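# Move wooden block from bench onto cart floor

## Task

Lift the wooden block from the bench and lay it flat on the floor of the cart, at the end with the handle, next to the profiles; keep the drop flap open and keep anything already accomplished intact; finish with both grippers empty and clear of the cart, having released the block and backed away; the robot must not topple or be left leaning, and at the finish it must touch nothing.

## Robot and tools

Robot: a Rainbow Robotics RB-Y1 in simulation. A two-wheel drive base with two rear casters (0.58 m wide, front edge 0.10 m ahead of the wheel axle, rear 0.57 m behind; a spin in place sweeps radius 0.58 m), a folding leg/torso, a head with head_camera, and two 7-joint arms (left and right), each with a parallel gripper and a wrist camera (left_wrist_camera, right_wrist_camera) whose case sticks out sideways and can strike things.

Frames: all positions are in metres. The base frame sits on the floor midway between the drive wheels, x forward, y to the left, z up. The printed chest, left_hand and right_hand are in this frame; a hand point is the spot midway between its finger pads, fingers along the hand's -z, closing along its x. Printed hand positions drift from truth at long reach or under load. base_odometry is in the frame the base had at scene start, counts wheel rotation only (slip looks like travel), heading in rad, positive = left.

move: one action per call. Choose one of: "base" and/or "joints" (optionally with "min_time_s" or "contact_limits"); or "target" (optionally with "min_time_s"); or "contact_limits" alone; or nothing, which just reports state and pictures.
- base: a single velocity command {"x_m_s", "turn_rad_s", "for_s"}. x_m_s is forward speed (negative = reverse), magnitude 0.005 to 0.4 or 0; turn_rad_s is leftward turn rate, magnitude 0.02 to 1.509 or 0; for_s 0.1 to 5 s. Omitted speeds are 0; no sideways motion. It ramps at 0.4 m/s² (turns 0.5 rad/s²), so it coasts up to 1 s (turns 3.1 s) after for_s; distance is roughly speed × for_s. If |x|+0.27|turn| exceeds 0.4 both are scaled down. It is a relative motion, not a destination.
- joints: absolute target angles keyed by joint name, radians (grippers in metres of pad opening, 0 to 0.1). Ranges: torso_squat_rad 0..1.2, torso_shift_rad -0.3..0.6, torso_pitch_rad -0.2..1.4 (positive leans forward), torso_yaw_rad -1.5..1.5 (raise both arms outward ≥0.2 rad first); shoulder_pitch ±2.356 (negative swings arm forward/up); left_shoulder_roll 0..3.141, right_shoulder_roll -3.141..0 (away from body); shoulder_yaw ±2.094; elbow -2.617..0.01 (negative bends); forearm_roll ±3.141; wrist_pitch -1.57..1.919; hand_roll ±2.705; head_pan_rad ±0.523, head_tilt_rad -0.35..1.57 (positive looks down). Extra torso limits: squat+shift ≤1.52; squat-shift+pitch ≤1.57; shift+0.5pitch-0.4squat ≤0.7; shift+0.3pitch-0.5squat ≤0.39, otherwise commanded torso joints stop partway as off_target.
- target: one absolute hand pose {"side": "left"|"right", "x","y","z" in base frame metres (-3..3), "quat_wxyz" as printed}. It is solved once into joint angles, so the hand travels a curved path; break long moves into short steps. Status: reached (within 10 mm and 2°), short (with error), or refused (with a reason).
- min_time_s 0.1..8: minimum duration for arm/head/torso motions in that action.
- contact_limits: per gripper (left_gripper_m, right_gripper_m) current cap in mA, 200..672.5, starting at 672.5; persists until changed.
- cameras: list from head_camera, left_wrist_camera, right_wrist_camera, all; [] for none. blocking: true (default) waits for rest; false returns within ~0.5 s while motion continues.

wait(seconds 0..10, cameras): lets time pass; returns early once motions rest. stop(cameras): brakes all running motions. zoom_image(camera, region [x0,y0,x1,y1] pixels, max 504×504): closer look at the latest image. read_manual: licence text only. finished_scene(scene): ends the scene irreversibly; calls after it go to the next scene.

Gripping: command an opening at least 0.005 m narrower than the object; the gripper then reads off_target or done, both fine.

Result lines: "move" is done or the worst status. base_status, joint_status, left_hand_status, right_hand_status: moving, done, off_target (may still be pushing), stopped, time_out, contact_stop (torso only), limit_stop_at_<name> (self-collision guard or robot limit), not_followed (arm check withheld the command; "joint command not followed" with a cause), torque_fault, limit_stop_at_motor_heat. A time_out or contact_stop halts that whole group (torso, or one arm). An unplanned stop or refusal cancels the rest of that reply's move/wait/finished_scene calls. lidar_m: 12 ranges at 0.23 m height, sector 1 ahead, counterclockwise (4 left, 7 behind, 10 right), "-" = none. motor_effort: wheel motor %, peak in brackets; at rest usually within ±30, higher means pushing on something. wheel_motors_off=1 means the wheels were cut for 2 s after stalling. Also joint torques, external torques, wrist force/torque (uncalibrated, offsets up to 16 N), motor temperatures, MOTOR HOT above 65 °C (80 °C brakes the arm).

Avoid: dropping or releasing the block while it moves; slamming, hard hits or hard pushes; arms striking or pressing each other (keep shoulder rolls about 0.5 rad outward when both reach forward); driving into furniture (the base does not stop, and the body can catch on edges and tip); heavy loads far forward or abrupt stops while driving forward; pressing arms until torque faults (10 s freeze); long stretched holds that heat motors. Each arm is rated 3 kg. The simulation keeps running while you think, and small random tugs may act on held or loose objects.

Each tool is called after "Request:" in YAML: its name, and indented under it one key for each argument.

## Session

Request:
move:

Scene clock: 0.00 s.
Joint torques (N m): no reading
External joint torques (N m): no reading
Motor temperatures (°C): left_arm=[30 28 32 36 34 33 38] | right_arm=[34 30 32 30 35 36 34]
Wrist force (N): no reading
Wrist torque (N m): no reading
Wrist force, peak (N): no reading
base_odometry: x=+0.000 y=+0.000 heading=+0.000
lidar_m: 0.74 1.02 1.56 4.59 1.55 1.11 1.01 1.04 1.41 3.61 1.08 0.77
base_status: not commanded
joint_positions: torso_squat_rad=+0.350 torso_shift_rad=+0.000 torso_pitch_rad=+0.000 torso_yaw_rad=+0.000 left_shoulder_pitch_rad=+0.037 left_shoulder_roll_rad=+0.004 left_shoulder_yaw_rad=-0.043 left_elbow_rad=-0.196 left_forearm_roll_rad=-0.014 left_wrist_pitch_rad=+0.002 left_hand_roll_rad=+0.027 left_gripper_m=+0.099 right_shoulder_pitch_rad=-0.040 right_shoulder_roll_rad=-0.021 right_shoulder_yaw_rad=-0.018 right_elbow_rad=-0.235 right_forearm_roll_rad=+0.049 right_wrist_pitch_rad=-0.014 right_hand_roll_rad=+0.035 right_gripper_m=+0.099 head_pan_rad=+0.000 head_tilt_rad=+0.400
joint_status: not commanded
wheel_motors_off: 0
motor_effort: left_wheel=+0 right_wheel=+0
chest: x=-0.2280 y=+0.0001 z=+1.2475 quat_wxyz=(+1.000, +0.000, +0.000, +0.000) (m; base frame)
left_hand: x=-0.1598 y=+0.2200 z=+0.5653 quat_wxyz=(+0.997, +0.000, -0.079, -0.009) (m; base frame)
right_hand: x=-0.0823 y=-0.2360 z=+0.5770 quat_wxyz=(+0.989, -0.016, -0.142, +0.041) (m; base frame)
pictures: head_camera, left_wrist_camera, right_wrist_camera
camera_calibration:
head_camera: T_world_to_cam=[[0.00808455, -0.999504, -0.0304244, 0.0448897], [-0.336308, 0.0259353, -0.941395, 1.34506], [0.941717, 0.0178427, -0.335932, 0.625404], [0, 0, 0, 1]] pos_world=[-0.136961, -0.00117604, 1.47769]
left_wrist_camera: T_world_to_cam=[[0.988729, 0.00951098, 0.149411, 0.0708521], [-0.0605827, -0.887204, 0.457383, -0.0439769], [0.136908, -0.46128, -0.876628, 0.691386], [0, 0, 0, 1]] pos_world=[-0.167374, 0.279232, 0.615617]
right_wrist_camera: T_world_to_cam=[[-0.945884, -0.114442, -0.303654, 0.0690945], [-0.245121, 0.865172, 0.437486, -0.0414027], [0.212646, 0.488243, -0.846404, 0.693308], [0, 0, 0, 1]] pos_world=[-0.0922229, -0.294775, 0.625913]

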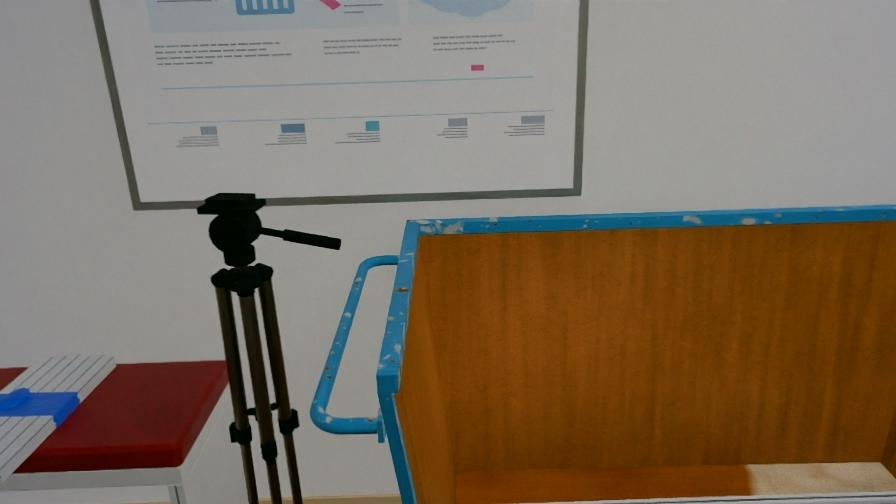

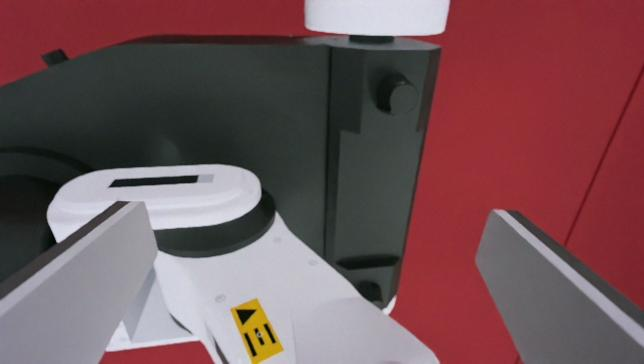

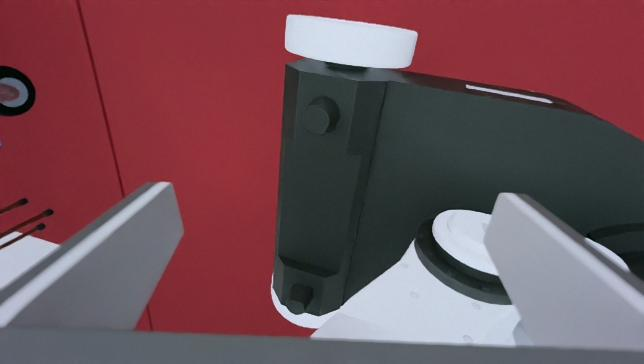

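Look around.

Request:
move:
  joints: {"head_pan_rad": -0.5, "head_tilt_rad": 0.75}
  cameras: ["head_camera"]

Request:
move:
  joints: {"head_pan_rad": 0.0, "head_tilt_rad": 0.85}
  cameras: ["head_camera"]

Request:
move:
  joints: {"head_pan_rad": 0.5, "head_tilt_rad": 0.6}
  cameras: ["head_camera"]

Scene clock: 1.90 s.
Joint torques (N m): left_arm=[-1.44 -0.64 0.35 -0.31 -0.05 -0.77 0.05] | right_arm=[-3.3 -0.66 -0.42 -1.48 0 -0.6 0]
External joint torques (N m): left_arm=[-0.06 -0.79 0.34 0.25 -0.06 -0.34 0.06] | right_arm=[0.3 0.45 -0.38 0.15 -0.06 -0.01 -0.01]
Motor temperatures (°C): left_arm=[30 28 32 36 34 33 38] | right_arm=[34 30 32 30 35 36 34]
Wrist force (N): left_arm=[0.1 1.8 -7.4] | right_arm=[-2.5 1.1 -5.1]
Wrist torque (N m): left_arm=[-0.35 0.17 0.05] | right_arm=[-0.05 -0.09 -0.10]
Wrist force, peak (N): left_arm=[-0.7 1.3 -8.3] | right_arm=[-2.9 0.8 -5.4]
move: done
base_odometry: x=+0.000 y=+0.000 heading=+0.000
lidar_m: 0.73 1.02 1.56 4.58 1.55 1.10 1.02 1.04 1.43 3.62 1.09 0.77
base_status: not commanded
joint_positions: torso_squat_rad=+0.350 torso_shift_rad=+0.000 torso_pitch_rad=+0.000 torso_yaw_rad=+0.000 left_shoulder_pitch_rad=+0.037 left_shoulder_roll_rad=+0.004 left_shoulder_yaw_rad=-0.043 left_elbow_rad=-0.196 left_forearm_roll_rad=-0.014 left_wrist_pitch_rad=+0.002 left_hand_roll_rad=+0.027 left_gripper_m=+0.099 right_shoulder_pitch_rad=-0.040 right_shoulder_roll_rad=-0.021 right_shoulder_yaw_rad=-0.018 right_elbow_rad=-0.235 right_forearm_roll_rad=+0.049 right_wrist_pitch_rad=-0.014 right_hand_roll_rad=+0.035 right_gripper_m=+0.099 head_pan_rad=-0.500 head_tilt_rad=+0.750
joint_status: all done
wheel_motors_off: 0
motor_effort: left_wheel=+0(1) right_wheel=+1(2)
chest: x=-0.2280 y=+0.0001 z=+1.2475 quat_wxyz=(+1.000, +0.000, +0.000, +0.000) (m; base frame)
left_hand: x=-0.1598 y=+0.2200 z=+0.5653 quat_wxyz=(+0.997, +0.000, -0.079, -0.009) (m; base frame)
right_hand: x=-0.0823 y=-0.2360 z=+0.5770 quat_wxyz=(+0.989, -0.016, -0.142, +0.041) (m; base frame)
pictures: head_camera
camera_calibration:
head_camera: T_world_to_cam=[[-0.481691, -0.87578, -0.0313596, -0.0546666], [-0.548056, 0.328975, -0.769032, 1.05189], [0.683819, -0.353249, -0.638441, 1.01023], [0, 0, 0, 1]] pos_world=[-0.140651, -0.03706, 1.4522]

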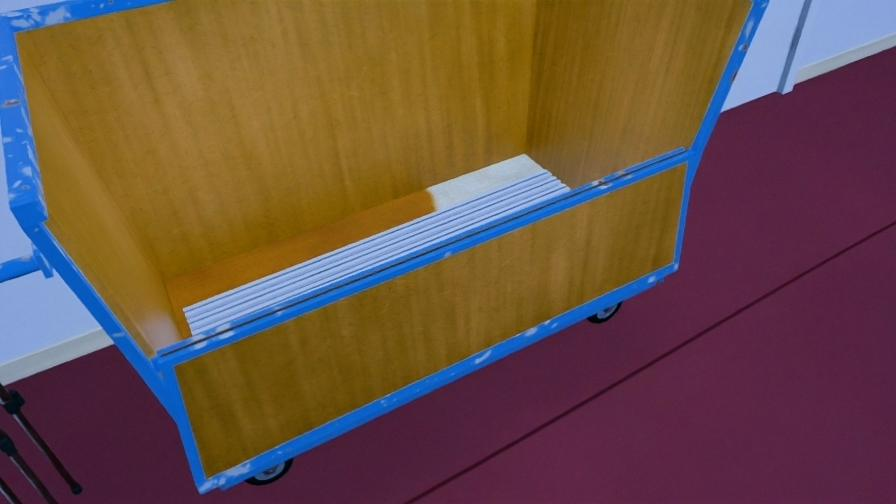

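Scene clock: 2.90 s.
Joint torques (N m): left_arm=[-1.79 -0.89 0.62 -0.45 -0.13 -0.69 0.03] | right_arm=[-3.62 -0.72 -0.56 -1.36 -0.06 -0.55 -0.01]
External joint torques (N m): left_arm=[-0.41 -1.04 0.61 0.11 -0.13 -0.27 0.04] | right_arm=[-0.02 0.4 -0.52 0.27 -0.12 0.05 -0.02]
Motor temperatures (°C): left_arm=[30 28 32 36 34 33 38] | right_arm=[34 30 32 30 35 36 34]
Wrist force (N): left_arm=[0.7 1.5 -7.7] | right_arm=[-2.5 0.6 -4.7]
Wrist torque (N m): left_arm=[-0.32 0.28 0.04] | right_arm=[-0.06 -0.08 -0.07]
Wrist force, peak (N): left_arm=[0.3 1.8 -8.1] | right_arm=[-2.9 1.1 -5.5]
move: done
base_odometry: x=+0.000 y=+0.000 heading=+0.000
lidar_m: 0.73 1.02 1.56 4.59 1.54 1.09 1.01 1.05 1.40 3.62 1.08 0.76
base_status: not commanded
joint_positions: torso_squat_rad=+0.350 torso_shift_rad=+0.000 torso_pitch_rad=+0.000 torso_yaw_rad=+0.000 left_shoulder_pitch_rad=+0.037 left_shoulder_roll_rad=+0.004 left_shoulder_yaw_rad=-0.043 left_elbow_rad=-0.196 left_forearm_roll_rad=-0.014 left_wrist_pitch_rad=+0.002 left_hand_roll_rad=+0.027 left_gripper_m=+0.099 right_shoulder_pitch_rad=-0.040 right_shoulder_roll_rad=-0.021 right_shoulder_yaw_rad=-0.018 right_elbow_rad=-0.235 right_forearm_roll_rad=+0.049 right_wrist_pitch_rad=-0.014 right_hand_roll_rad=+0.035 right_gripper_m=+0.099 head_pan_rad=+0.000 head_tilt_rad=+0.850
joint_status: all done
wheel_motors_off: 0
motor_effort: left_wheel=+0(1) right_wheel=+1(1)
chest: x=-0.2280 y=+0.0001 z=+1.2475 quat_wxyz=(+1.000, +0.000, +0.000, +0.000) (m; base frame)
left_hand: x=-0.1598 y=+0.2200 z=+0.5653 quat_wxyz=(+0.997, +0.000, -0.079, -0.009) (m; base frame)
right_hand: x=-0.0823 y=-0.2360 z=+0.5770 quat_wxyz=(+0.989, -0.016, -0.142, +0.041) (m; base frame)
pictures: head_camera
camera_calibration:
head_camera: T_world_to_cam=[[-0.00603122, -0.999504, -0.0309004, 0.0426708], [-0.712305, 0.0259821, -0.701389, 0.920185], [0.701844, 0.0177803, -0.712108, 1.12053], [0, 0, 0, 1]] pos_world=[-0.130728, -0.0011821, 1.44467]

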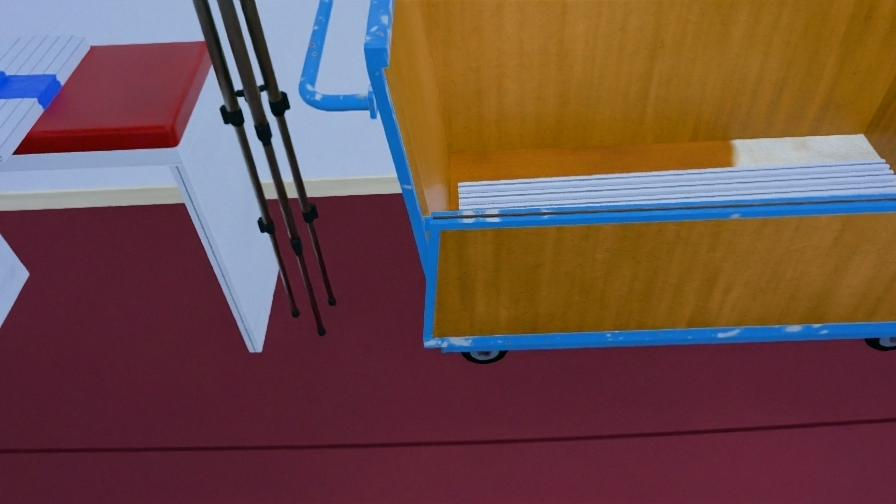

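Scene clock: 3.90 s.
Joint torques (N m): left_arm=[-1.43 -0.62 0.89 -0.52 -0.1 -0.62 -0.02] | right_arm=[-3.73 -0.72 -0.3 -1.41 -0.05 -0.48 -0.05]
External joint torques (N m): left_arm=[-0.05 -0.77 0.88 0.04 -0.1 -0.2 -0.01] | right_arm=[-0.13 0.4 -0.26 0.22 -0.11 0.12 -0.06]
Motor temperatures (°C): left_arm=[30 28 32 36 34 33 38] | right_arm=[34 30 32 30 35 36 34]
Wrist force (N): left_arm=[-0.3 1.3 -7.0] | right_arm=[-2.4 0.7 -4.9]
Wrist torque (N m): left_arm=[-0.32 0.14 0.09] | right_arm=[-0.07 -0.09 -0.08]
Wrist force, peak (N): left_arm=[-0.2 1.6 -8.0] | right_arm=[-3.1 1.2 -5.0]
move: done
base_odometry: x=+0.000 y=+0.000 heading=+0.000
lidar_m: 0.73 1.03 1.56 4.58 1.53 1.10 1.01 1.04 1.40 3.63 1.09 0.78
base_status: not commanded
joint_positions: torso_squat_rad=+0.350 torso_shift_rad=+0.000 torso_pitch_rad=+0.000 torso_yaw_rad=+0.000 left_shoulder_pitch_rad=+0.037 left_shoulder_roll_rad=+0.004 left_shoulder_yaw_rad=-0.043 left_elbow_rad=-0.196 left_forearm_roll_rad=-0.014 left_wrist_pitch_rad=+0.002 left_hand_roll_rad=+0.027 left_gripper_m=+0.099 right_shoulder_pitch_rad=-0.040 right_shoulder_roll_rad=-0.021 right_shoulder_yaw_rad=-0.018 right_elbow_rad=-0.235 right_forearm_roll_rad=+0.049 right_wrist_pitch_rad=-0.014 right_hand_roll_rad=+0.035 right_gripper_m=+0.099 head_pan_rad=+0.500 head_tilt_rad=+0.600
joint_status: all done
wheel_motors_off: 0
motor_effort: left_wheel=+0(1) right_wheel=+1(2)
chest: x=-0.2280 y=+0.0001 z=+1.2475 quat_wxyz=(+1.000, +0.000, +0.000, +0.000) (m; base frame)
left_hand: x=-0.1598 y=+0.2200 z=+0.5653 quat_wxyz=(+0.997, +0.000, -0.079, -0.009) (m; base frame)
right_hand: x=-0.0823 y=-0.2360 z=+0.5770 quat_wxyz=(+0.989, -0.016, -0.142, +0.041) (m; base frame)
pictures: head_camera
camera_calibration:
head_camera: T_world_to_cam=[[0.480791, -0.876272, -0.0314365, 0.143713], [-0.465917, -0.224938, -0.85576, 1.19444], [0.742807, 0.426088, -0.516418, 0.845636], [0, 0, 0, 1]] pos_world=[-0.140731, 0.0342904, 1.46337]

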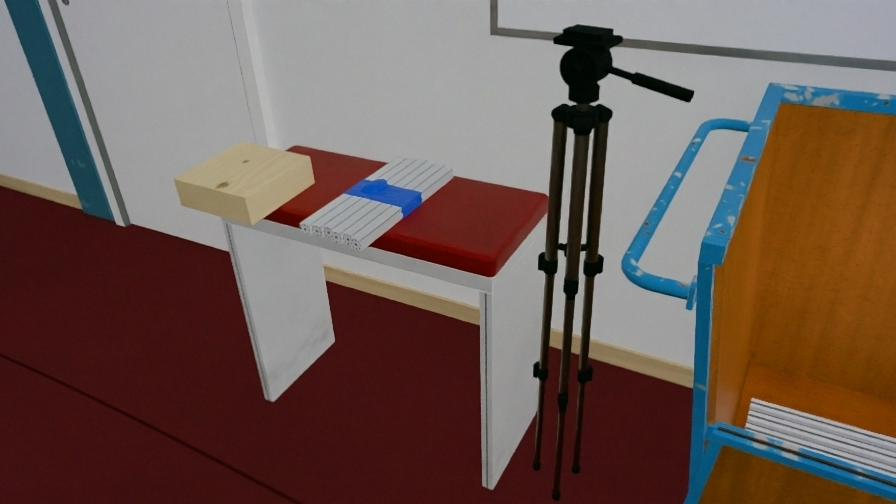

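Request:
move:
  joints: {"torso_squat_rad": 0.05, "torso_pitch_rad": 0.7, "head_pan_rad": -0.3, "head_tilt_rad": 0.25}
  cameras: ["head_camera"]

Request:
zoom_image:
  camera: "head_camera"
  region: [100, 100, 600, 500]

Request:
move:
  joints: {"head_pan_rad": 0.5, "head_tilt_rad": 0.05}
  cameras: ["head_camera"]

Request:
zoom_image:
  camera: "head_camera"
  region: [100, 100, 600, 500]

Scene clock: 42.90 s.
Joint torques (N m): left_arm=[15.18 -0.67 0.85 6.57 -0.09 0.72 0.01] | right_arm=[15.14 -0.16 -0.93 6.01 -0.21 0.67 -0.05]
External joint torques (N m): left_arm=[-1.42 -1.02 0.81 0.03 -0.07 -0.21 -0.02] | right_arm=[0.5 0.47 -0.61 0.71 -0.11 -0.05 -0.03]
Motor temperatures (°C): left_arm=[30 28 32 35 34 33 37] | right_arm=[34 30 32 30 35 36 34]
Wrist force (N): left_arm=[4.5 1.0 -6.7] | right_arm=[1.4 0.4 -4.5]
Wrist torque (N m): left_arm=[-0.22 0.43 0.07] | right_arm=[0.01 0.10 -0.05]
Wrist force, peak (N): left_arm=[3.9 1.2 -8.2] | right_arm=[-1.6 1.5 -5.7]
move: done
base_odometry: x=+0.000 y=+0.000 heading=+0.000
lidar_m: 0.73 1.02 1.55 4.58 1.55 1.10 1.01 1.05 1.41 3.63 1.09 0.77
base_status: not commanded
joint_positions: torso_squat_rad=+0.050 torso_shift_rad=+0.000 torso_pitch_rad=+0.700 torso_yaw_rad=+0.000 left_shoulder_pitch_rad=+0.037 left_shoulder_roll_rad=+0.004 left_shoulder_yaw_rad=-0.043 left_elbow_rad=-0.196 left_forearm_roll_rad=-0.014 left_wrist_pitch_rad=+0.002 left_hand_roll_rad=+0.027 left_gripper_m=+0.099 right_shoulder_pitch_rad=-0.040 right_shoulder_roll_rad=-0.021 right_shoulder_yaw_rad=-0.018 right_elbow_rad=-0.235 right_forearm_roll_rad=+0.049 right_wrist_pitch_rad=-0.014 right_hand_roll_rad=+0.035 right_gripper_m=+0.099 head_pan_rad=-0.300 head_tilt_rad=+0.250
joint_status: all done
wheel_motors_off: 0
motor_effort: left_wheel=+1(2) right_wheel=+0(2)
chest: x=-0.0286 y=+0.0001 z=+1.2163 quat_wxyz=(+0.939, +0.000, +0.343, +0.000) (m; base frame)
left_hand: x=-0.4160 y=+0.2200 z=+0.6506 quat_wxyz=(+0.964, -0.003, +0.267, -0.008) (m; base frame)
right_hand: x=-0.3491 y=-0.2360 z=+0.6097 quat_wxyz=(+0.978, -0.001, +0.205, +0.044) (m; base frame)
pictures: head_camera
camera_calibration:
head_camera: T_world_to_cam=[[-0.235398, -0.958558, 0.160479, -0.190741], [-0.766346, 0.0815115, -0.637236, 1.00489], [0.597747, -0.272987, -0.753775, 0.896646], [0, 0, 0, 1]] pos_world=[0.189223, -0.0199739, 1.34683]

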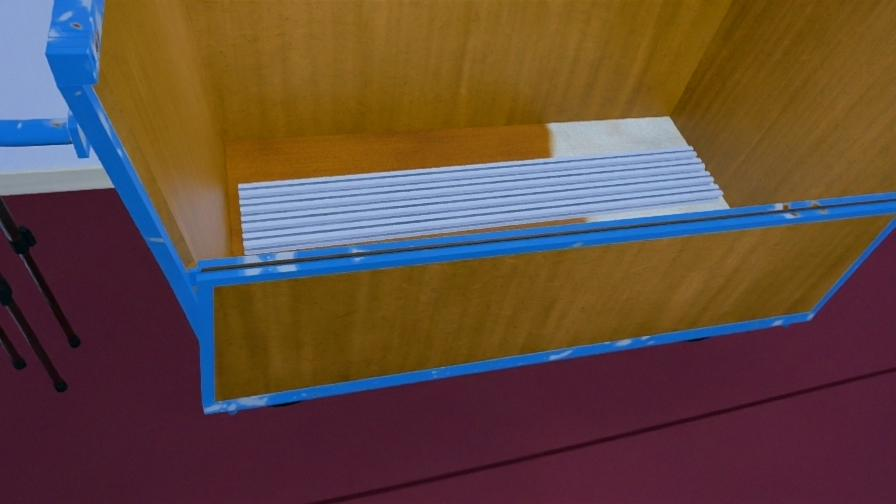

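Scaled by 1.008 from the camera's 896x504 image, which has a finer 1280x720 frame.

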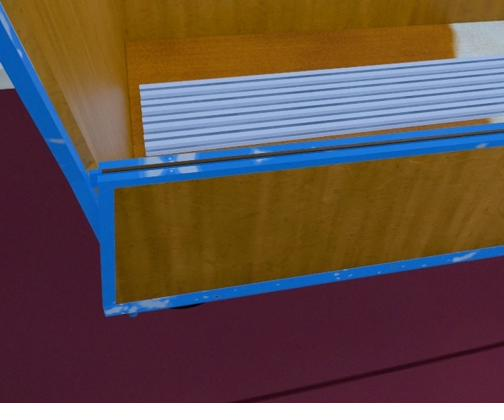

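Scene clock: 44.10 s.
Joint torques (N m): left_arm=[15.13 -0.72 1.01 6.77 -0.15 0.78 0.02] | right_arm=[15.18 -0.44 -1.1 6.05 -0.13 0.79 0.01]
External joint torques (N m): left_arm=[-1.46 -1.07 0.97 0.23 -0.14 -0.16 -0.01] | right_arm=[0.54 0.19 -0.78 0.76 -0.03 0.07 0.03]
Motor temperatures (°C): left_arm=[30 28 32 36 34 33 37] | right_arm=[34 30 32 30 35 36 34]
Wrist force (N): left_arm=[4.3 0.7 -6.7] | right_arm=[1.5 0.8 -4.4]
Wrist torque (N m): left_arm=[-0.27 0.35 0.04] | right_arm=[-0.03 0.14 -0.06]
Wrist force, peak (N): left_arm=[4.1 1.6 -7.5] | right_arm=[1.5 0.5 -5.2]
move: done
base_odometry: x=+0.000 y=+0.000 heading=+0.000
lidar_m: 0.73 1.02 1.56 4.60 1.54 1.10 1.01 1.05 1.42 3.63 1.09 0.77
base_status: not commanded
joint_positions: torso_squat_rad=+0.050 torso_shift_rad=+0.000 torso_pitch_rad=+0.700 torso_yaw_rad=+0.000 left_shoulder_pitch_rad=+0.037 left_shoulder_roll_rad=+0.004 left_shoulder_yaw_rad=-0.043 left_elbow_rad=-0.196 left_forearm_roll_rad=-0.014 left_wrist_pitch_rad=+0.002 left_hand_roll_rad=+0.027 left_gripper_m=+0.099 right_shoulder_pitch_rad=-0.040 right_shoulder_roll_rad=-0.021 right_shoulder_yaw_rad=-0.018 right_elbow_rad=-0.235 right_forearm_roll_rad=+0.049 right_wrist_pitch_rad=-0.014 right_hand_roll_rad=+0.035 right_gripper_m=+0.099 head_pan_rad=+0.500 head_tilt_rad=+0.050
joint_status: all done
wheel_motors_off: 0
motor_effort: left_wheel=+0(1) right_wheel=+0(2)
chest: x=-0.0286 y=+0.0001 z=+1.2163 quat_wxyz=(+0.939, +0.000, +0.343, +0.000) (m; base frame)
left_hand: x=-0.4160 y=+0.2200 z=+0.6506 quat_wxyz=(+0.964, -0.003, +0.267, -0.008) (m; base frame)
right_hand: x=-0.3492 y=-0.2360 z=+0.6097 quat_wxyz=(+0.978, -0.001, +0.205, +0.044) (m; base frame)
pictures: head_camera
camera_calibration:
head_camera: T_world_to_cam=[[0.361874, -0.868564, -0.338591, 0.415619], [-0.648947, 0.0260467, -0.760388, 1.15803], [0.669265, 0.494892, -0.554226, 0.617756], [0, 0, 0, 1]] pos_world=[0.187658, 0.0251058, 1.36366]

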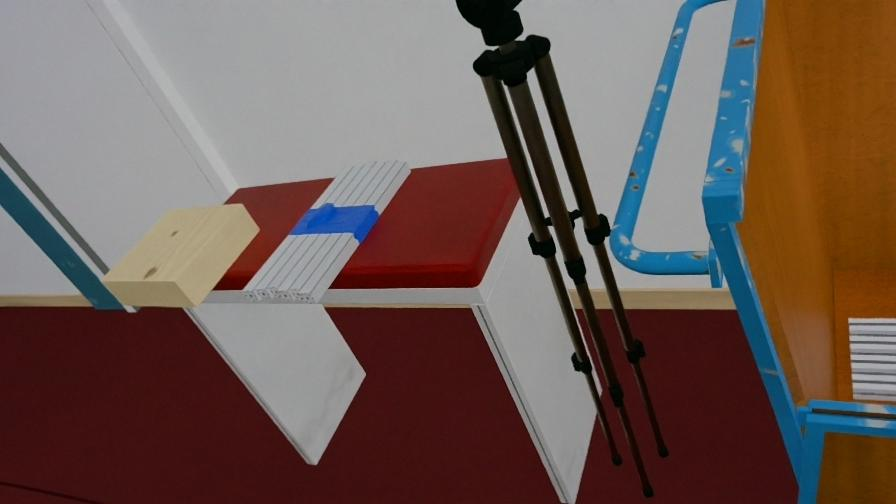

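Scaled by 1.008 from the camera's 896x504 image, which has a finer 1280x720 frame.

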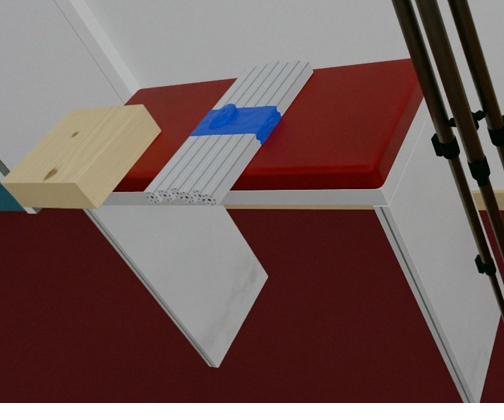

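Request:
move:
  base: {"turn_rad_s": 0.7, "for_s": 2.12}
  joints: {"torso_squat_rad": 0.6, "torso_pitch_rad": 0.0, "head_pan_rad": -0.5, "head_tilt_rad": 0.5}
  cameras: []

Request:
move:
  base: {"x_m_s": 0.35, "for_s": 3.5}
  cameras: ["head_camera"]

Scene clock: 64.83 s.
Joint torques (N m): left_arm=[-1.9 -0.71 0.82 -0.55 -0.11 -0.7 -0.1] | right_arm=[-3.84 -0.5 -0.45 -1.36 -0.06 -0.64 -0.11]
External joint torques (N m): left_arm=[-0.53 -0.86 0.81 0.01 -0.11 -0.28 -0.09] | right_arm=[-0.24 0.61 -0.41 0.27 -0.12 -0.04 -0.13]
Motor temperatures (°C): left_arm=[31 28 32 36 34 33 37] | right_arm=[34 30 32 30 35 36 34]
Wrist force (N): left_arm=[-0.5 1.4 -8.0] | right_arm=[-2.7 1.2 -5.1]
Wrist torque (N m): left_arm=[-0.33 0.07 0.11] | right_arm=[-0.10 -0.10 -0.09]
Wrist force, peak (N): left_arm=[4.3 1.8 -7.7] | right_arm=[-2.9 0.9 -5.2]
move: done
base_odometry: x=+0.000 y=+0.000 heading=+1.493
lidar_m: 4.39 1.63 1.09 1.05 1.07 1.35 2.94 1.19 0.79 0.73 1.03 1.56
base_status: done (sent for 2.13 of 2.13 s)
joint_positions: torso_squat_rad=+0.600 torso_shift_rad=+0.000 torso_pitch_rad=+0.000 torso_yaw_rad=+0.000 left_shoulder_pitch_rad=+0.037 left_shoulder_roll_rad=+0.004 left_shoulder_yaw_rad=-0.043 left_elbow_rad=-0.196 left_forearm_roll_rad=-0.014 left_wrist_pitch_rad=+0.002 left_hand_roll_rad=+0.027 left_gripper_m=+0.099 right_shoulder_pitch_rad=-0.040 right_shoulder_roll_rad=-0.021 right_shoulder_yaw_rad=-0.018 right_elbow_rad=-0.235 right_forearm_roll_rad=+0.049 right_wrist_pitch_rad=-0.014 right_hand_roll_rad=+0.035 right_gripper_m=+0.099 head_pan_rad=-0.500 head_tilt_rad=+0.500
joint_status: all done
wheel_motors_off: 0
motor_effort: left_wheel=+6(32) right_wheel=+17(45)
chest: x=-0.2280 y=+0.0001 z=+1.1677 quat_wxyz=(+1.000, +0.000, +0.000, +0.000) (m; base frame)
left_hand: x=-0.1598 y=+0.2200 z=+0.4854 quat_wxyz=(+0.997, +0.000, -0.079, -0.009) (m; base frame)
right_hand: x=-0.0824 y=-0.2360 z=+0.4972 quat_wxyz=(+0.989, -0.016, -0.142, +0.041) (m; base frame)
pictures: none
No camera images: "cameras" was empty.

Scene clock: 69.57 s.
Joint torques (N m): left_arm=[-1.49 -0.74 0.58 -0.49 -0.02 -0.67 -0.1] | right_arm=[-3.06 -0.53 -0.6 -1.4 -0.02 -0.64 0.13]
External joint torques (N m): left_arm=[-0.11 -0.89 0.57 0.07 -0.03 -0.24 -0.09] | right_arm=[0.53 0.59 -0.55 0.23 -0.09 -0.04 0.11]
Motor temperatures (°C): left_arm=[31 28 32 36 34 33 37] | right_arm=[34 30 32 30 35 36 34]
Wrist force (N): left_arm=[0.4 -0.1 -7.6] | right_arm=[-2.2 1.1 -5.0]
Wrist torque (N m): left_arm=[-0.16 0.17 0.08] | right_arm=[-0.08 -0.09 -0.09]
Wrist force, peak (N): left_arm=[-0.3 2.0 -8.3] | right_arm=[-3.2 1.1 -5.3]
move: done
base_odometry: x=+0.095 y=+1.221 heading=+1.494
lidar_m: 4.03 1.82 1.24 1.16 1.19 1.51 3.33 1.29 1.03 0.79 1.41 1.82
base_status: done (sent for 3.5 of 3.5 s)
joint_positions: torso_squat_rad=+0.600 torso_shift_rad=+0.000 torso_pitch_rad=+0.000 torso_yaw_rad=+0.000 left_shoulder_pitch_rad=+0.037 left_shoulder_roll_rad=+0.004 left_shoulder_yaw_rad=-0.043 left_elbow_rad=-0.196 left_forearm_roll_rad=-0.014 left_wrist_pitch_rad=+0.002 left_hand_roll_rad=+0.027 left_gripper_m=+0.099 right_shoulder_pitch_rad=-0.040 right_shoulder_roll_rad=-0.021 right_shoulder_yaw_rad=-0.018 right_elbow_rad=-0.235 right_forearm_roll_rad=+0.049 right_wrist_pitch_rad=-0.014 right_hand_roll_rad=+0.035 right_gripper_m=+0.099 head_pan_rad=-0.500 head_tilt_rad=+0.500
joint_status: not commanded
wheel_motors_off: 0
motor_effort: left_wheel=+20(46) right_wheel=-17(47)
chest: x=-0.2279 y=+0.0001 z=+1.1677 quat_wxyz=(+1.000, +0.000, +0.000, +0.000) (m; base frame)
left_hand: x=-0.1597 y=+0.2200 z=+0.4855 quat_wxyz=(+0.997, +0.000, -0.079, -0.009) (m; base frame)
right_hand: x=-0.0823 y=-0.2360 z=+0.4972 quat_wxyz=(+0.989, -0.016, -0.142, +0.041) (m; base frame)
pictures: head_camera
camera_calibration:
head_camera: T_world_to_cam=[[-0.474788, -0.879551, -0.0310882, -0.0561249], [-0.363757, 0.228279, -0.903089, 1.21188], [0.80141, -0.417467, -0.428327, 0.696043], [0, 0, 0, 1]] pos_world=[-0.143633, -0.0354364, 1.39082]

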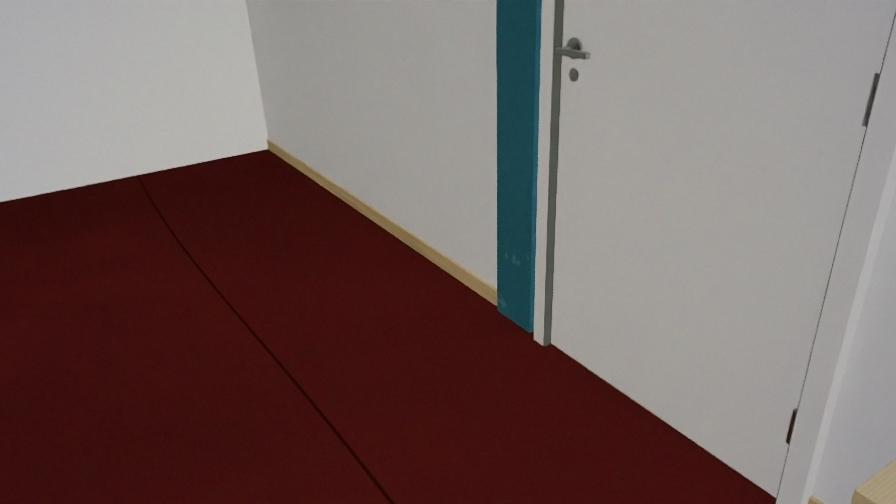

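Request:
move:
  base: {"turn_rad_s": -0.5, "for_s": 1.4}
  joints: {"head_tilt_rad": 0.75, "head_pan_rad": -0.45}
  cameras: ["head_camera"]

Scene clock: 74.10 s.
Joint torques (N m): left_arm=[-1.41 -0.63 0.78 -0.52 -0.07 -0.63 -0.1] | right_arm=[-3.35 -0.35 -0.5 -1.37 -0.06 -0.52 0.04]
External joint torques (N m): left_arm=[-0.03 -0.78 0.77 0.03 -0.08 -0.2 -0.09] | right_arm=[0.24 0.77 -0.45 0.26 -0.13 0.08 0.02]
Motor temperatures (°C): left_arm=[31 28 32 36 34 33 37] | right_arm=[34 30 32 30 35 36 34]
Wrist force (N): left_arm=[-0.8 1.1 -7.4] | right_arm=[-3.1 1.0 -4.7]
Wrist torque (N m): left_arm=[-0.29 0.05 0.11] | right_arm=[-0.08 -0.17 -0.10]
Wrist force, peak (N): left_arm=[-0.4 1.5 -8.5] | right_arm=[-3.3 0.9 -5.5]
move: done
base_odometry: x=+0.094 y=+1.221 heading=+0.795
lidar_m: 1.58 2.77 2.38 1.37 1.17 1.16 1.34 2.24 1.31 1.03 1.27 0.78
base_status: done (sent for 1.4 of 1.4 s)
joint_positions: torso_squat_rad=+0.600 torso_shift_rad=+0.000 torso_pitch_rad=+0.000 torso_yaw_rad=+0.000 left_shoulder_pitch_rad=+0.037 left_shoulder_roll_rad=+0.004 left_shoulder_yaw_rad=-0.043 left_elbow_rad=-0.196 left_forearm_roll_rad=-0.014 left_wrist_pitch_rad=+0.002 left_hand_roll_rad=+0.027 left_gripper_m=+0.099 right_shoulder_pitch_rad=-0.040 right_shoulder_roll_rad=-0.021 right_shoulder_yaw_rad=-0.018 right_elbow_rad=-0.235 right_forearm_roll_rad=+0.049 right_wrist_pitch_rad=-0.014 right_hand_roll_rad=+0.035 right_gripper_m=+0.099 head_pan_rad=-0.450 head_tilt_rad=+0.750
joint_status: all done
wheel_motors_off: 0
motor_effort: left_wheel=+22(47) right_wheel=+3(50)
chest: x=-0.2280 y=+0.0001 z=+1.1677 quat_wxyz=(+1.000, +0.000, +0.000, +0.000) (m; base frame)
left_hand: x=-0.1597 y=+0.2200 z=+0.4855 quat_wxyz=(+0.997, +0.000, -0.079, -0.009) (m; base frame)
right_hand: x=-0.0823 y=-0.2360 z=+0.4972 quat_wxyz=(+0.989, -0.016, -0.142, +0.041) (m; base frame)
pictures: head_camera
camera_calibration:
head_camera: T_world_to_cam=[[-0.437362, -0.898738, -0.0313625, -0.0480459], [-0.563863, 0.301232, -0.768972, 0.987214], [0.700552, -0.318635, -0.638513, 0.962763], [0, 0, 0, 1]] pos_world=[-0.138825, -0.0337916, 1.37237]

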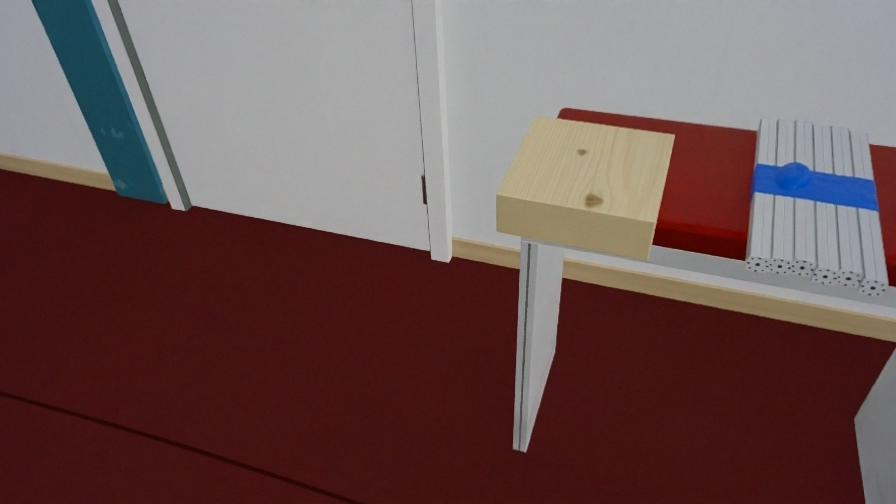

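Request:
move:
  base: {"turn_rad_s": 0.5, "for_s": 1.01}
  joints: {"torso_squat_rad": 1.0, "head_tilt_rad": 0.75, "head_pan_rad": -0.52, "right_shoulder_roll_rad": -0.5, "right_elbow_rad": -1.2, "right_gripper_m": 0.1, "left_gripper_m": 0.02}
  cameras: ["head_camera"]

Scene clock: 88.27 s.
Joint torques (N m): left_arm=[-1.76 -0.53 0.54 -0.37 0.01 -0.59 -0.08] | right_arm=[-10.1 -10.97 -5.26 -8.66 -0.01 -1.41 0.04]
External joint torques (N m): left_arm=[-0.38 -0.69 0.53 0.18 0 -0.16 -0.07] | right_arm=[0.7 0.66 -0.15 -0.46 -0.16 0.16 0.01]
Motor temperatures (°C): left_arm=[31 28 32 36 34 32 37] | right_arm=[34 30 32 30 35 36 34]
Wrist force (N): left_arm=[-0.3 1.1 -7.4] | right_arm=[-5.8 4.4 -0.7]
Wrist torque (N m): left_arm=[-0.29 0.11 0.12] | right_arm=[-0.37 -0.28 -0.13]
Wrist force, peak (N): left_arm=[0.1 1.8 -8.7] | right_arm=[-5.9 4.7 -0.5]
move: done
base_odometry: x=+0.094 y=+1.221 heading=+1.294
lidar_m: 2.66 2.49 1.34 1.17 1.16 1.34 2.19 1.38 1.01 1.21 0.78 1.56
base_status: done (sent for 1 of 1 s)
joint_positions: torso_squat_rad=+1.000 torso_shift_rad=+0.000 torso_pitch_rad=+0.000 torso_yaw_rad=+0.000 left_shoulder_pitch_rad=+0.037 left_shoulder_roll_rad=+0.004 left_shoulder_yaw_rad=-0.043 left_elbow_rad=-0.196 left_forearm_roll_rad=-0.014 left_wrist_pitch_rad=+0.002 left_hand_roll_rad=+0.027 left_gripper_m=+0.020 right_shoulder_pitch_rad=-0.040 right_shoulder_roll_rad=-0.500 right_shoulder_yaw_rad=-0.018 right_elbow_rad=-1.200 right_forearm_roll_rad=+0.049 right_wrist_pitch_rad=-0.014 right_hand_roll_rad=+0.035 right_gripper_m=+0.099 head_pan_rad=-0.520 head_tilt_rad=+0.750
joint_status: all done
wheel_motors_off: 0
motor_effort: left_wheel=+3(42) right_wheel=+23(39)
chest: x=-0.2280 y=+0.0000 z=+0.9681 quat_wxyz=(+1.000, +0.000, +0.000, +0.000) (m; base frame)
left_hand: x=-0.1597 y=+0.2200 z=+0.2859 quat_wxyz=(+0.997, +0.000, -0.079, -0.009) (m; base frame)
right_hand: x=+0.2648 y=-0.4502 z=+0.6509 quat_wxyz=(+0.777, -0.231, -0.561, +0.169) (m; base frame)
pictures: head_camera
camera_calibration:
head_camera: T_world_to_cam=[[-0.499102, -0.865972, -0.0314675, -0.0669886], [-0.541325, 0.339937, -0.769032, 0.838459], [0.676657, -0.366791, -0.638436, 0.830402], [0, 0, 0, 1]] pos_world=[-0.141453, -0.0384495, 1.17285]

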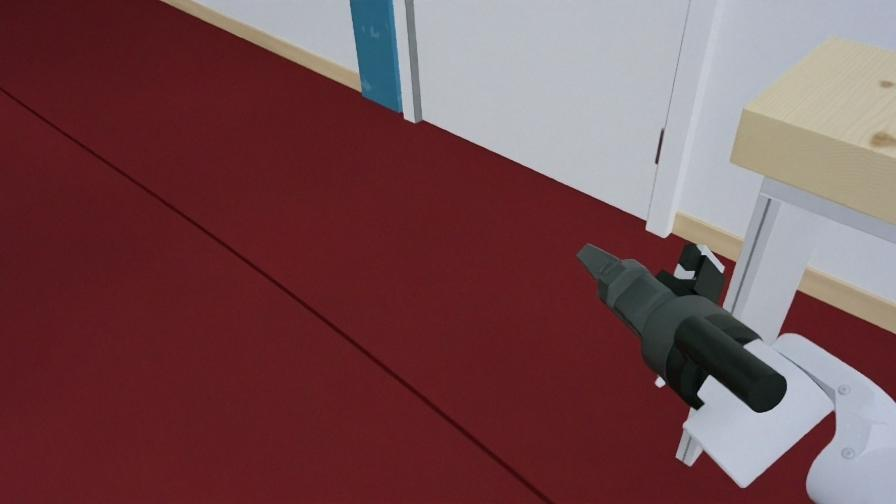

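Request:
move:
  target: {"side": "right", "x": 0.149, "y": -0.588, "z": 0.775, "quat_wxyz": [0.5642, -0.4262, -0.5642, -0.4262]}
  min_time_s: 4

Scene clock: 94.67 s.
Joint torques (N m): left_arm=[-1.43 -0.9 0.64 -0.47 -0.08 -0.71 -0.06] | right_arm=[-13.93 -5.97 -1.04 -10.83 1.57 -0.03 -0.12]
External joint torques (N m): left_arm=[-0.05 -1.06 0.63 0.09 -0.09 -0.29 -0.05] | right_arm=[-1.61 2.13 -2.46 -1.15 0.22 0.21 -0.17]
Motor temperatures (°C): left_arm=[31 28 32 36 34 32 37] | right_arm=[34 30 32 30 35 36 34]
Wrist force (N): left_arm=[0.3 1.9 -7.3] | right_arm=[-7.6 0.6 0.7]
Wrist torque (N m): left_arm=[-0.37 0.14 0.08] | right_arm=[-0.10 -0.47 -0.10]
Wrist force, peak (N): left_arm=[-0.6 1.0 -8.7] | right_arm=[-7.8 0.7 0.9]
move: done
base_odometry: x=+0.094 y=+1.221 heading=+1.294
lidar_m: 2.65 2.48 1.36 1.16 1.17 1.33 2.20 1.36 1.02 1.21 0.78 1.57
base_status: not commanded
joint_positions: torso_squat_rad=+1.000 torso_shift_rad=+0.000 torso_pitch_rad=+0.000 torso_yaw_rad=+0.000 left_shoulder_pitch_rad=+0.037 left_shoulder_roll_rad=+0.004 left_shoulder_yaw_rad=-0.043 left_elbow_rad=-0.196 left_forearm_roll_rad=-0.014 left_wrist_pitch_rad=+0.002 left_hand_roll_rad=+0.027 left_gripper_m=+0.020 right_shoulder_pitch_rad=-0.240 right_shoulder_roll_rad=-0.025 right_shoulder_yaw_rad=-0.606 right_elbow_rad=-1.450 right_forearm_roll_rad=+1.579 right_wrist_pitch_rad=+0.769 right_hand_roll_rad=-1.445 right_gripper_m=+0.099 head_pan_rad=-0.520 head_tilt_rad=+0.750
joint_status: all done
wheel_motors_off: 0
motor_effort: left_wheel=+2(4) right_wheel=+22(24)
chest: x=-0.2280 y=+0.0000 z=+0.9681 quat_wxyz=(+1.000, +0.000, +0.000, +0.000) (m; base frame)
left_hand: x=-0.1597 y=+0.2200 z=+0.2859 quat_wxyz=(+0.997, +0.000, -0.079, -0.009) (m; base frame)
right_hand: x=+0.1490 y=-0.5879 z=+0.7756 quat_wxyz=(+0.566, -0.425, -0.564, -0.425) (m; base frame)
right_hand_status: reached (checked arc, planned for 4.0 s): 1 mm and 0.3 deg off.
pictures: head_camera, left_wrist_camera, right_wrist_camera
camera_calibration:
head_camera: T_world_to_cam=[[-0.499102, -0.865972, -0.0314675, -0.0669886], [-0.541325, 0.339937, -0.769032, 0.838459], [0.676657, -0.366791, -0.638436, 0.830402], [0, 0, 0, 1]] pos_world=[-0.141452, -0.0384495, 1.17285]
left_wrist_camera: T_world_to_cam=[[0.988714, 0.0095008, 0.149517, 0.112514], [-0.0606293, -0.887241, 0.457304, 0.0837914], [0.137002, -0.461208, -0.876652, 0.446515], [0, 0, 0, 1]] pos_world=[-0.167337, 0.27921, 0.336297]
right_wrist_camera: T_world_to_cam=[[-0.0230019, -0.0305226, -0.999269, 0.759313], [0.686459, 0.726176, -0.0379824, 0.381194], [0.726804, -0.686831, 0.00424915, -0.443158], [0, 0, 0, 1]] pos_world=[0.0778806, -0.558013, 0.77512]

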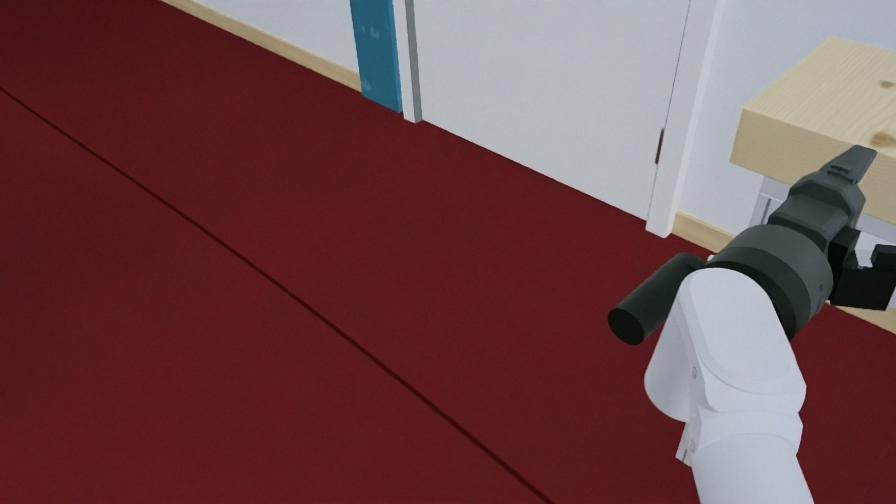

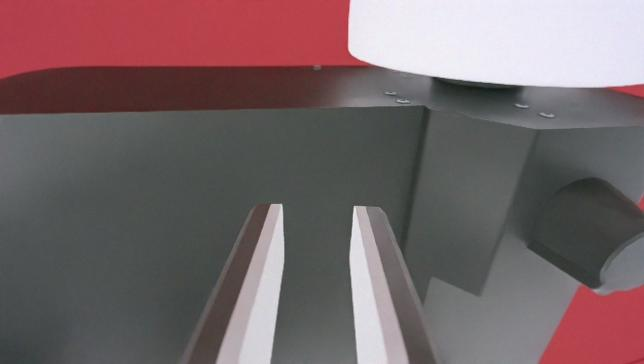

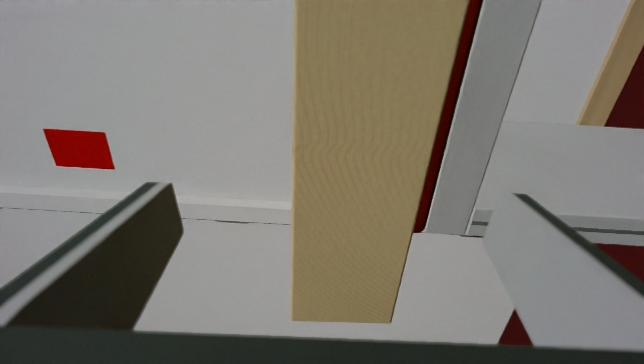

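Request:
move:
  target: {"side": "right", "x": 0.167, "y": -0.651, "z": 0.767, "quat_wxyz": [0.5642, -0.4262, -0.5642, -0.4262]}
  min_time_s: 2

Scene clock: 101.97 s.
Joint torques (N m): left_arm=[-1.63 -0.7 0.57 -0.33 -0.07 -0.57 0] | right_arm=[-15.59 -13.93 -1.62 -9.8 1.46 -0.01 -0.24]
External joint torques (N m): left_arm=[-0.25 -0.85 0.55 0.22 -0.07 -0.15 0] | right_arm=[-1.84 -1.81 -2.16 -0.12 0.19 -0.1 -0.29]
Motor temperatures (°C): left_arm=[31 28 32 35 34 32 37] | right_arm=[34 30 32 30 35 36 34]
Wrist force (N): left_arm=[-0.2 1.1 -7.1] | right_arm=[-7.0 0.6 1.5]
Wrist torque (N m): left_arm=[-0.29 0.12 0.10] | right_arm=[-0.12 -0.42 -0.14]
Wrist force, peak (N): left_arm=[-0.5 1.6 -8.5] | right_arm=[-8.1 0.6 1.5]
move: done
base_odometry: x=+0.094 y=+1.221 heading=+1.294
lidar_m: 2.66 2.48 1.34 1.17 1.17 1.33 2.20 1.37 1.02 1.22 0.79 1.59
base_status: not commanded
joint_positions: torso_squat_rad=+1.000 torso_shift_rad=+0.000 torso_pitch_rad=+0.000 torso_yaw_rad=+0.000 left_shoulder_pitch_rad=+0.037 left_shoulder_roll_rad=+0.004 left_shoulder_yaw_rad=-0.043 left_elbow_rad=-0.196 left_forearm_roll_rad=-0.014 left_wrist_pitch_rad=+0.002 left_hand_roll_rad=+0.027 left_gripper_m=+0.020 right_shoulder_pitch_rad=-0.340 right_shoulder_roll_rad=-0.233 right_shoulder_yaw_rad=-0.639 right_elbow_rad=-1.134 right_forearm_roll_rad=+1.601 right_wrist_pitch_rad=+0.733 right_hand_roll_rad=-1.617 right_gripper_m=+0.099 head_pan_rad=-0.520 head_tilt_rad=+0.750
joint_status: all done
wheel_motors_off: 0
motor_effort: left_wheel=+3(4) right_wheel=+22(24)
chest: x=-0.2280 y=+0.0000 z=+0.9681 quat_wxyz=(+1.000, +0.000, +0.000, +0.000) (m; base frame)
left_hand: x=-0.1597 y=+0.2200 z=+0.2859 quat_wxyz=(+0.997, +0.000, -0.079, -0.009) (m; base frame)
right_hand: x=+0.1668 y=-0.6508 z=+0.7669 quat_wxyz=(+0.565, -0.426, -0.564, -0.426) (m; base frame)
right_hand_status: reached (checked arc, planned for 2.0 s): 0 mm and 0.1 deg off.
pictures: head_camera, left_wrist_camera, right_wrist_camera
camera_calibration:
head_camera: T_world_to_cam=[[-0.499102, -0.865972, -0.0314675, -0.0669886], [-0.541325, 0.339937, -0.769032, 0.838459], [0.676657, -0.366791, -0.638436, 0.830402], [0, 0, 0, 1]] pos_world=[-0.141452, -0.0384495, 1.17285]
left_wrist_camera: T_world_to_cam=[[0.988714, 0.00950056, 0.149517, 0.112514], [-0.0606296, -0.887241, 0.457304, 0.0837912], [0.137002, -0.461208, -0.876652, 0.446515], [0, 0, 0, 1]] pos_world=[-0.167337, 0.27921, 0.336297]
right_wrist_camera: T_world_to_cam=[[-0.0219357, -0.0316209, -0.999259, 0.748172], [0.688886, 0.723872, -0.0380288, 0.412369], [0.724538, -0.689209, 0.00590457, -0.501736], [0, 0, 0, 1]] pos_world=[0.0958637, -0.620646, 0.766262]

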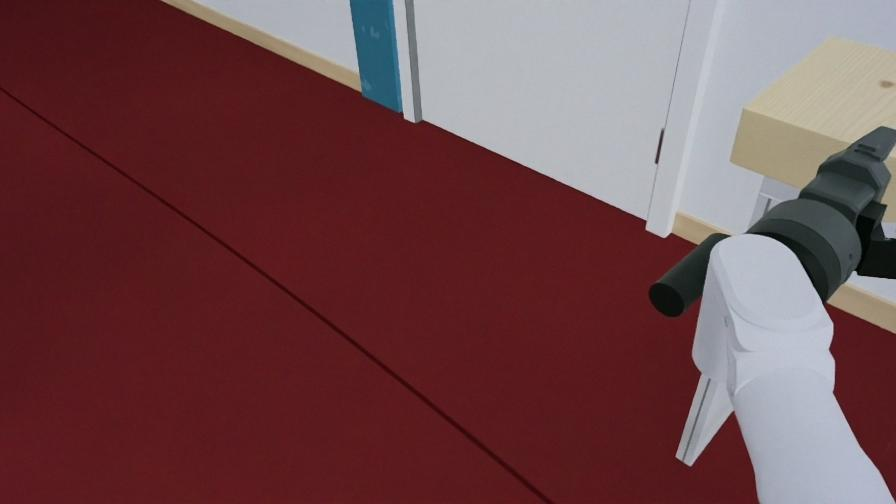

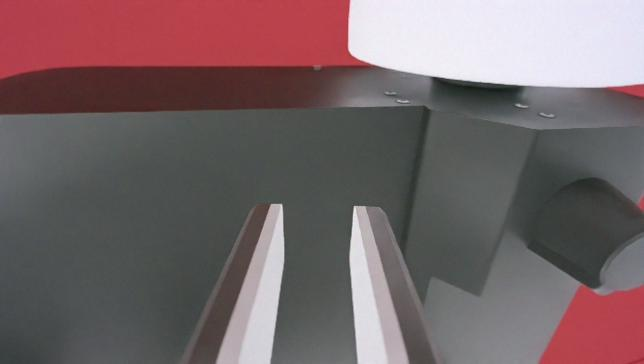

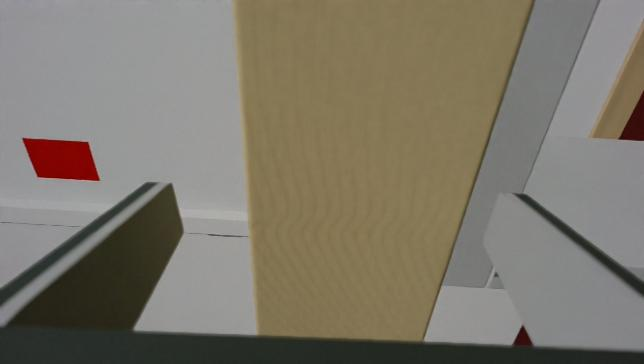

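Request:
move:
  target: {"side": "right", "x": 0.178, "y": -0.690, "z": 0.760, "quat_wxyz": [0.5642, -0.4262, -0.5642, -0.4262]}
  min_time_s: 2

Request:
zoom_image:
  camera: "head_camera"
  region: [650, 20, 896, 320]

Scene clock: 107.63 s.
Joint torques (N m): left_arm=[-1.74 -0.96 0.67 -0.43 -0.04 -0.76 -0.08] | right_arm=[-17.34 -18.87 0.61 -9.28 0.91 -1.26 -0.46]
External joint torques (N m): left_arm=[-0.36 -1.1 0.66 0.12 -0.04 -0.33 -0.07] | right_arm=[-2.56 -4.27 0.52 0.12 -0.29 -1.74 -0.51]
Motor temperatures (°C): left_arm=[31 28 32 35 34 32 37] | right_arm=[34 30 32 31 35 36 34]
Wrist force (N): left_arm=[-0.3 1.2 -7.1] | right_arm=[-0.6 -6.7 18.6]
Wrist torque (N m): left_arm=[-0.30 0.06 0.09] | right_arm=[-0.20 0.24 0.18]
Wrist force, peak (N): left_arm=[0.0 1.4 -8.6] | right_arm=[-8.2 -3.4 18.8]
move: done
base_odometry: x=+0.094 y=+1.221 heading=+1.294
lidar_m: 2.67 2.49 1.35 1.16 1.16 1.32 2.18 1.37 1.03 1.21 0.78 1.57
base_status: not commanded
joint_positions: torso_squat_rad=+1.000 torso_shift_rad=+0.000 torso_pitch_rad=+0.000 torso_yaw_rad=+0.000 left_shoulder_pitch_rad=+0.037 left_shoulder_roll_rad=+0.004 left_shoulder_yaw_rad=-0.043 left_elbow_rad=-0.196 left_forearm_roll_rad=-0.014 left_wrist_pitch_rad=+0.002 left_hand_roll_rad=+0.027 left_gripper_m=+0.020 right_shoulder_pitch_rad=-0.429 right_shoulder_roll_rad=-0.390 right_shoulder_yaw_rad=-0.614 right_elbow_rad=-0.835 right_forearm_roll_rad=+1.673 right_wrist_pitch_rad=+0.724 right_hand_roll_rad=-1.820 right_gripper_m=+0.099 head_pan_rad=-0.520 head_tilt_rad=+0.750
joint_status: all done
wheel_motors_off: 0
motor_effort: left_wheel=+2(3) right_wheel=+25(26)
chest: x=-0.2281 y=+0.0002 z=+0.9681 quat_wxyz=(+1.000, +0.000, +0.000, +0.000) (m; base frame)
left_hand: x=-0.1597 y=+0.2199 z=+0.2859 quat_wxyz=(+0.997, -0.001, -0.079, -0.009) (m; base frame)
right_hand: x=+0.1775 y=-0.6897 z=+0.7598 quat_wxyz=(+0.565, -0.426, -0.564, -0.426) (m; base frame)
right_hand_status: reached (checked arc, planned for 2.0 s): 1 mm and 0.2 deg off.
pictures: head_camera, left_wrist_camera, right_wrist_camera
camera_calibration:
head_camera: T_world_to_cam=[[-0.499104, -0.865978, -0.0312449, -0.0670987], [-0.541291, 0.339723, -0.769151, 0.838518], [0.676682, -0.366974, -0.638303, 0.830351], [0, 0, 0, 1]] pos_world=[-0.141491, -0.0382527, 1.17287]
left_wrist_camera: T_world_to_cam=[[0.988707, 0.00953859, 0.149556, 0.112501], [-0.0606529, -0.887112, 0.457551, 0.0836685], [0.137038, -0.461455, -0.876516, 0.44646], [0, 0, 0, 1]] pos_world=[-0.167338, 0.279171, 0.336221]
right_wrist_camera: T_world_to_cam=[[-0.0221584, -0.0310606, -0.999272, 0.740533], [0.689258, 0.723531, -0.0377737, 0.432419], [0.724177, -0.689593, 0.00537645, -0.536026], [0, 0, 0, 1]] pos_world=[0.106539, -0.659507, 0.75921]

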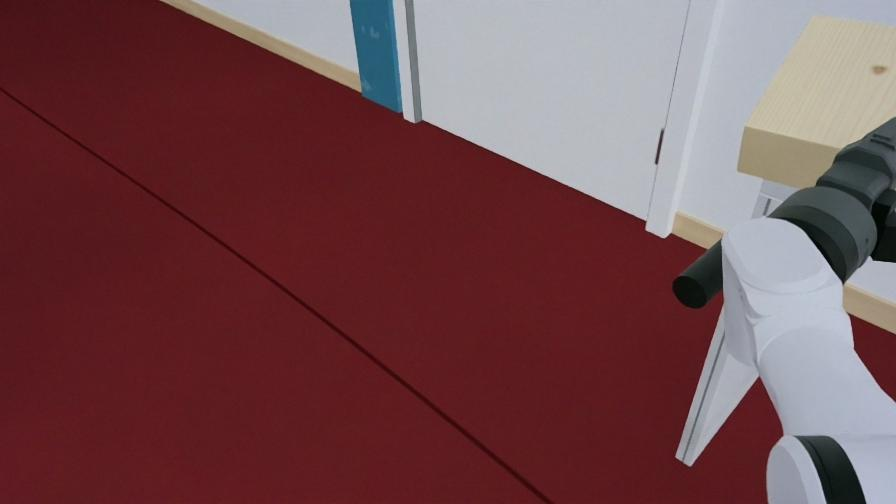

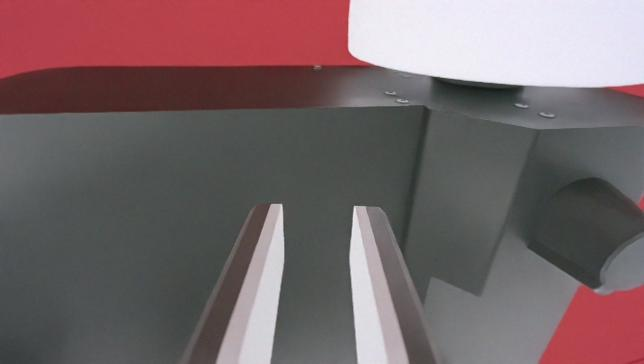

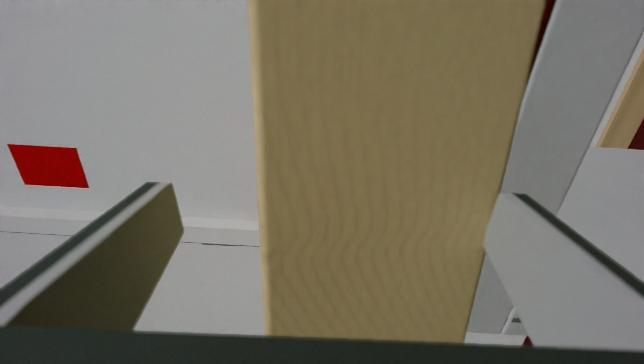

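Scaled by 1.680 from the camera's 896x504 image, which has a finer 1280x720 frame.

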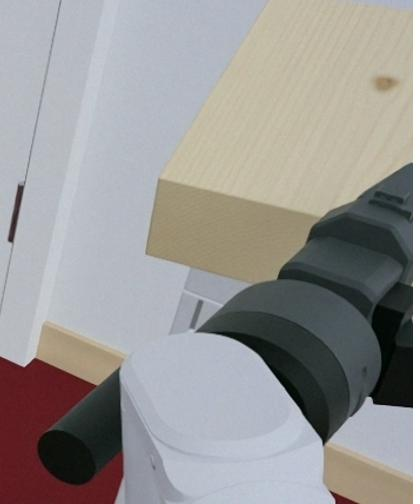

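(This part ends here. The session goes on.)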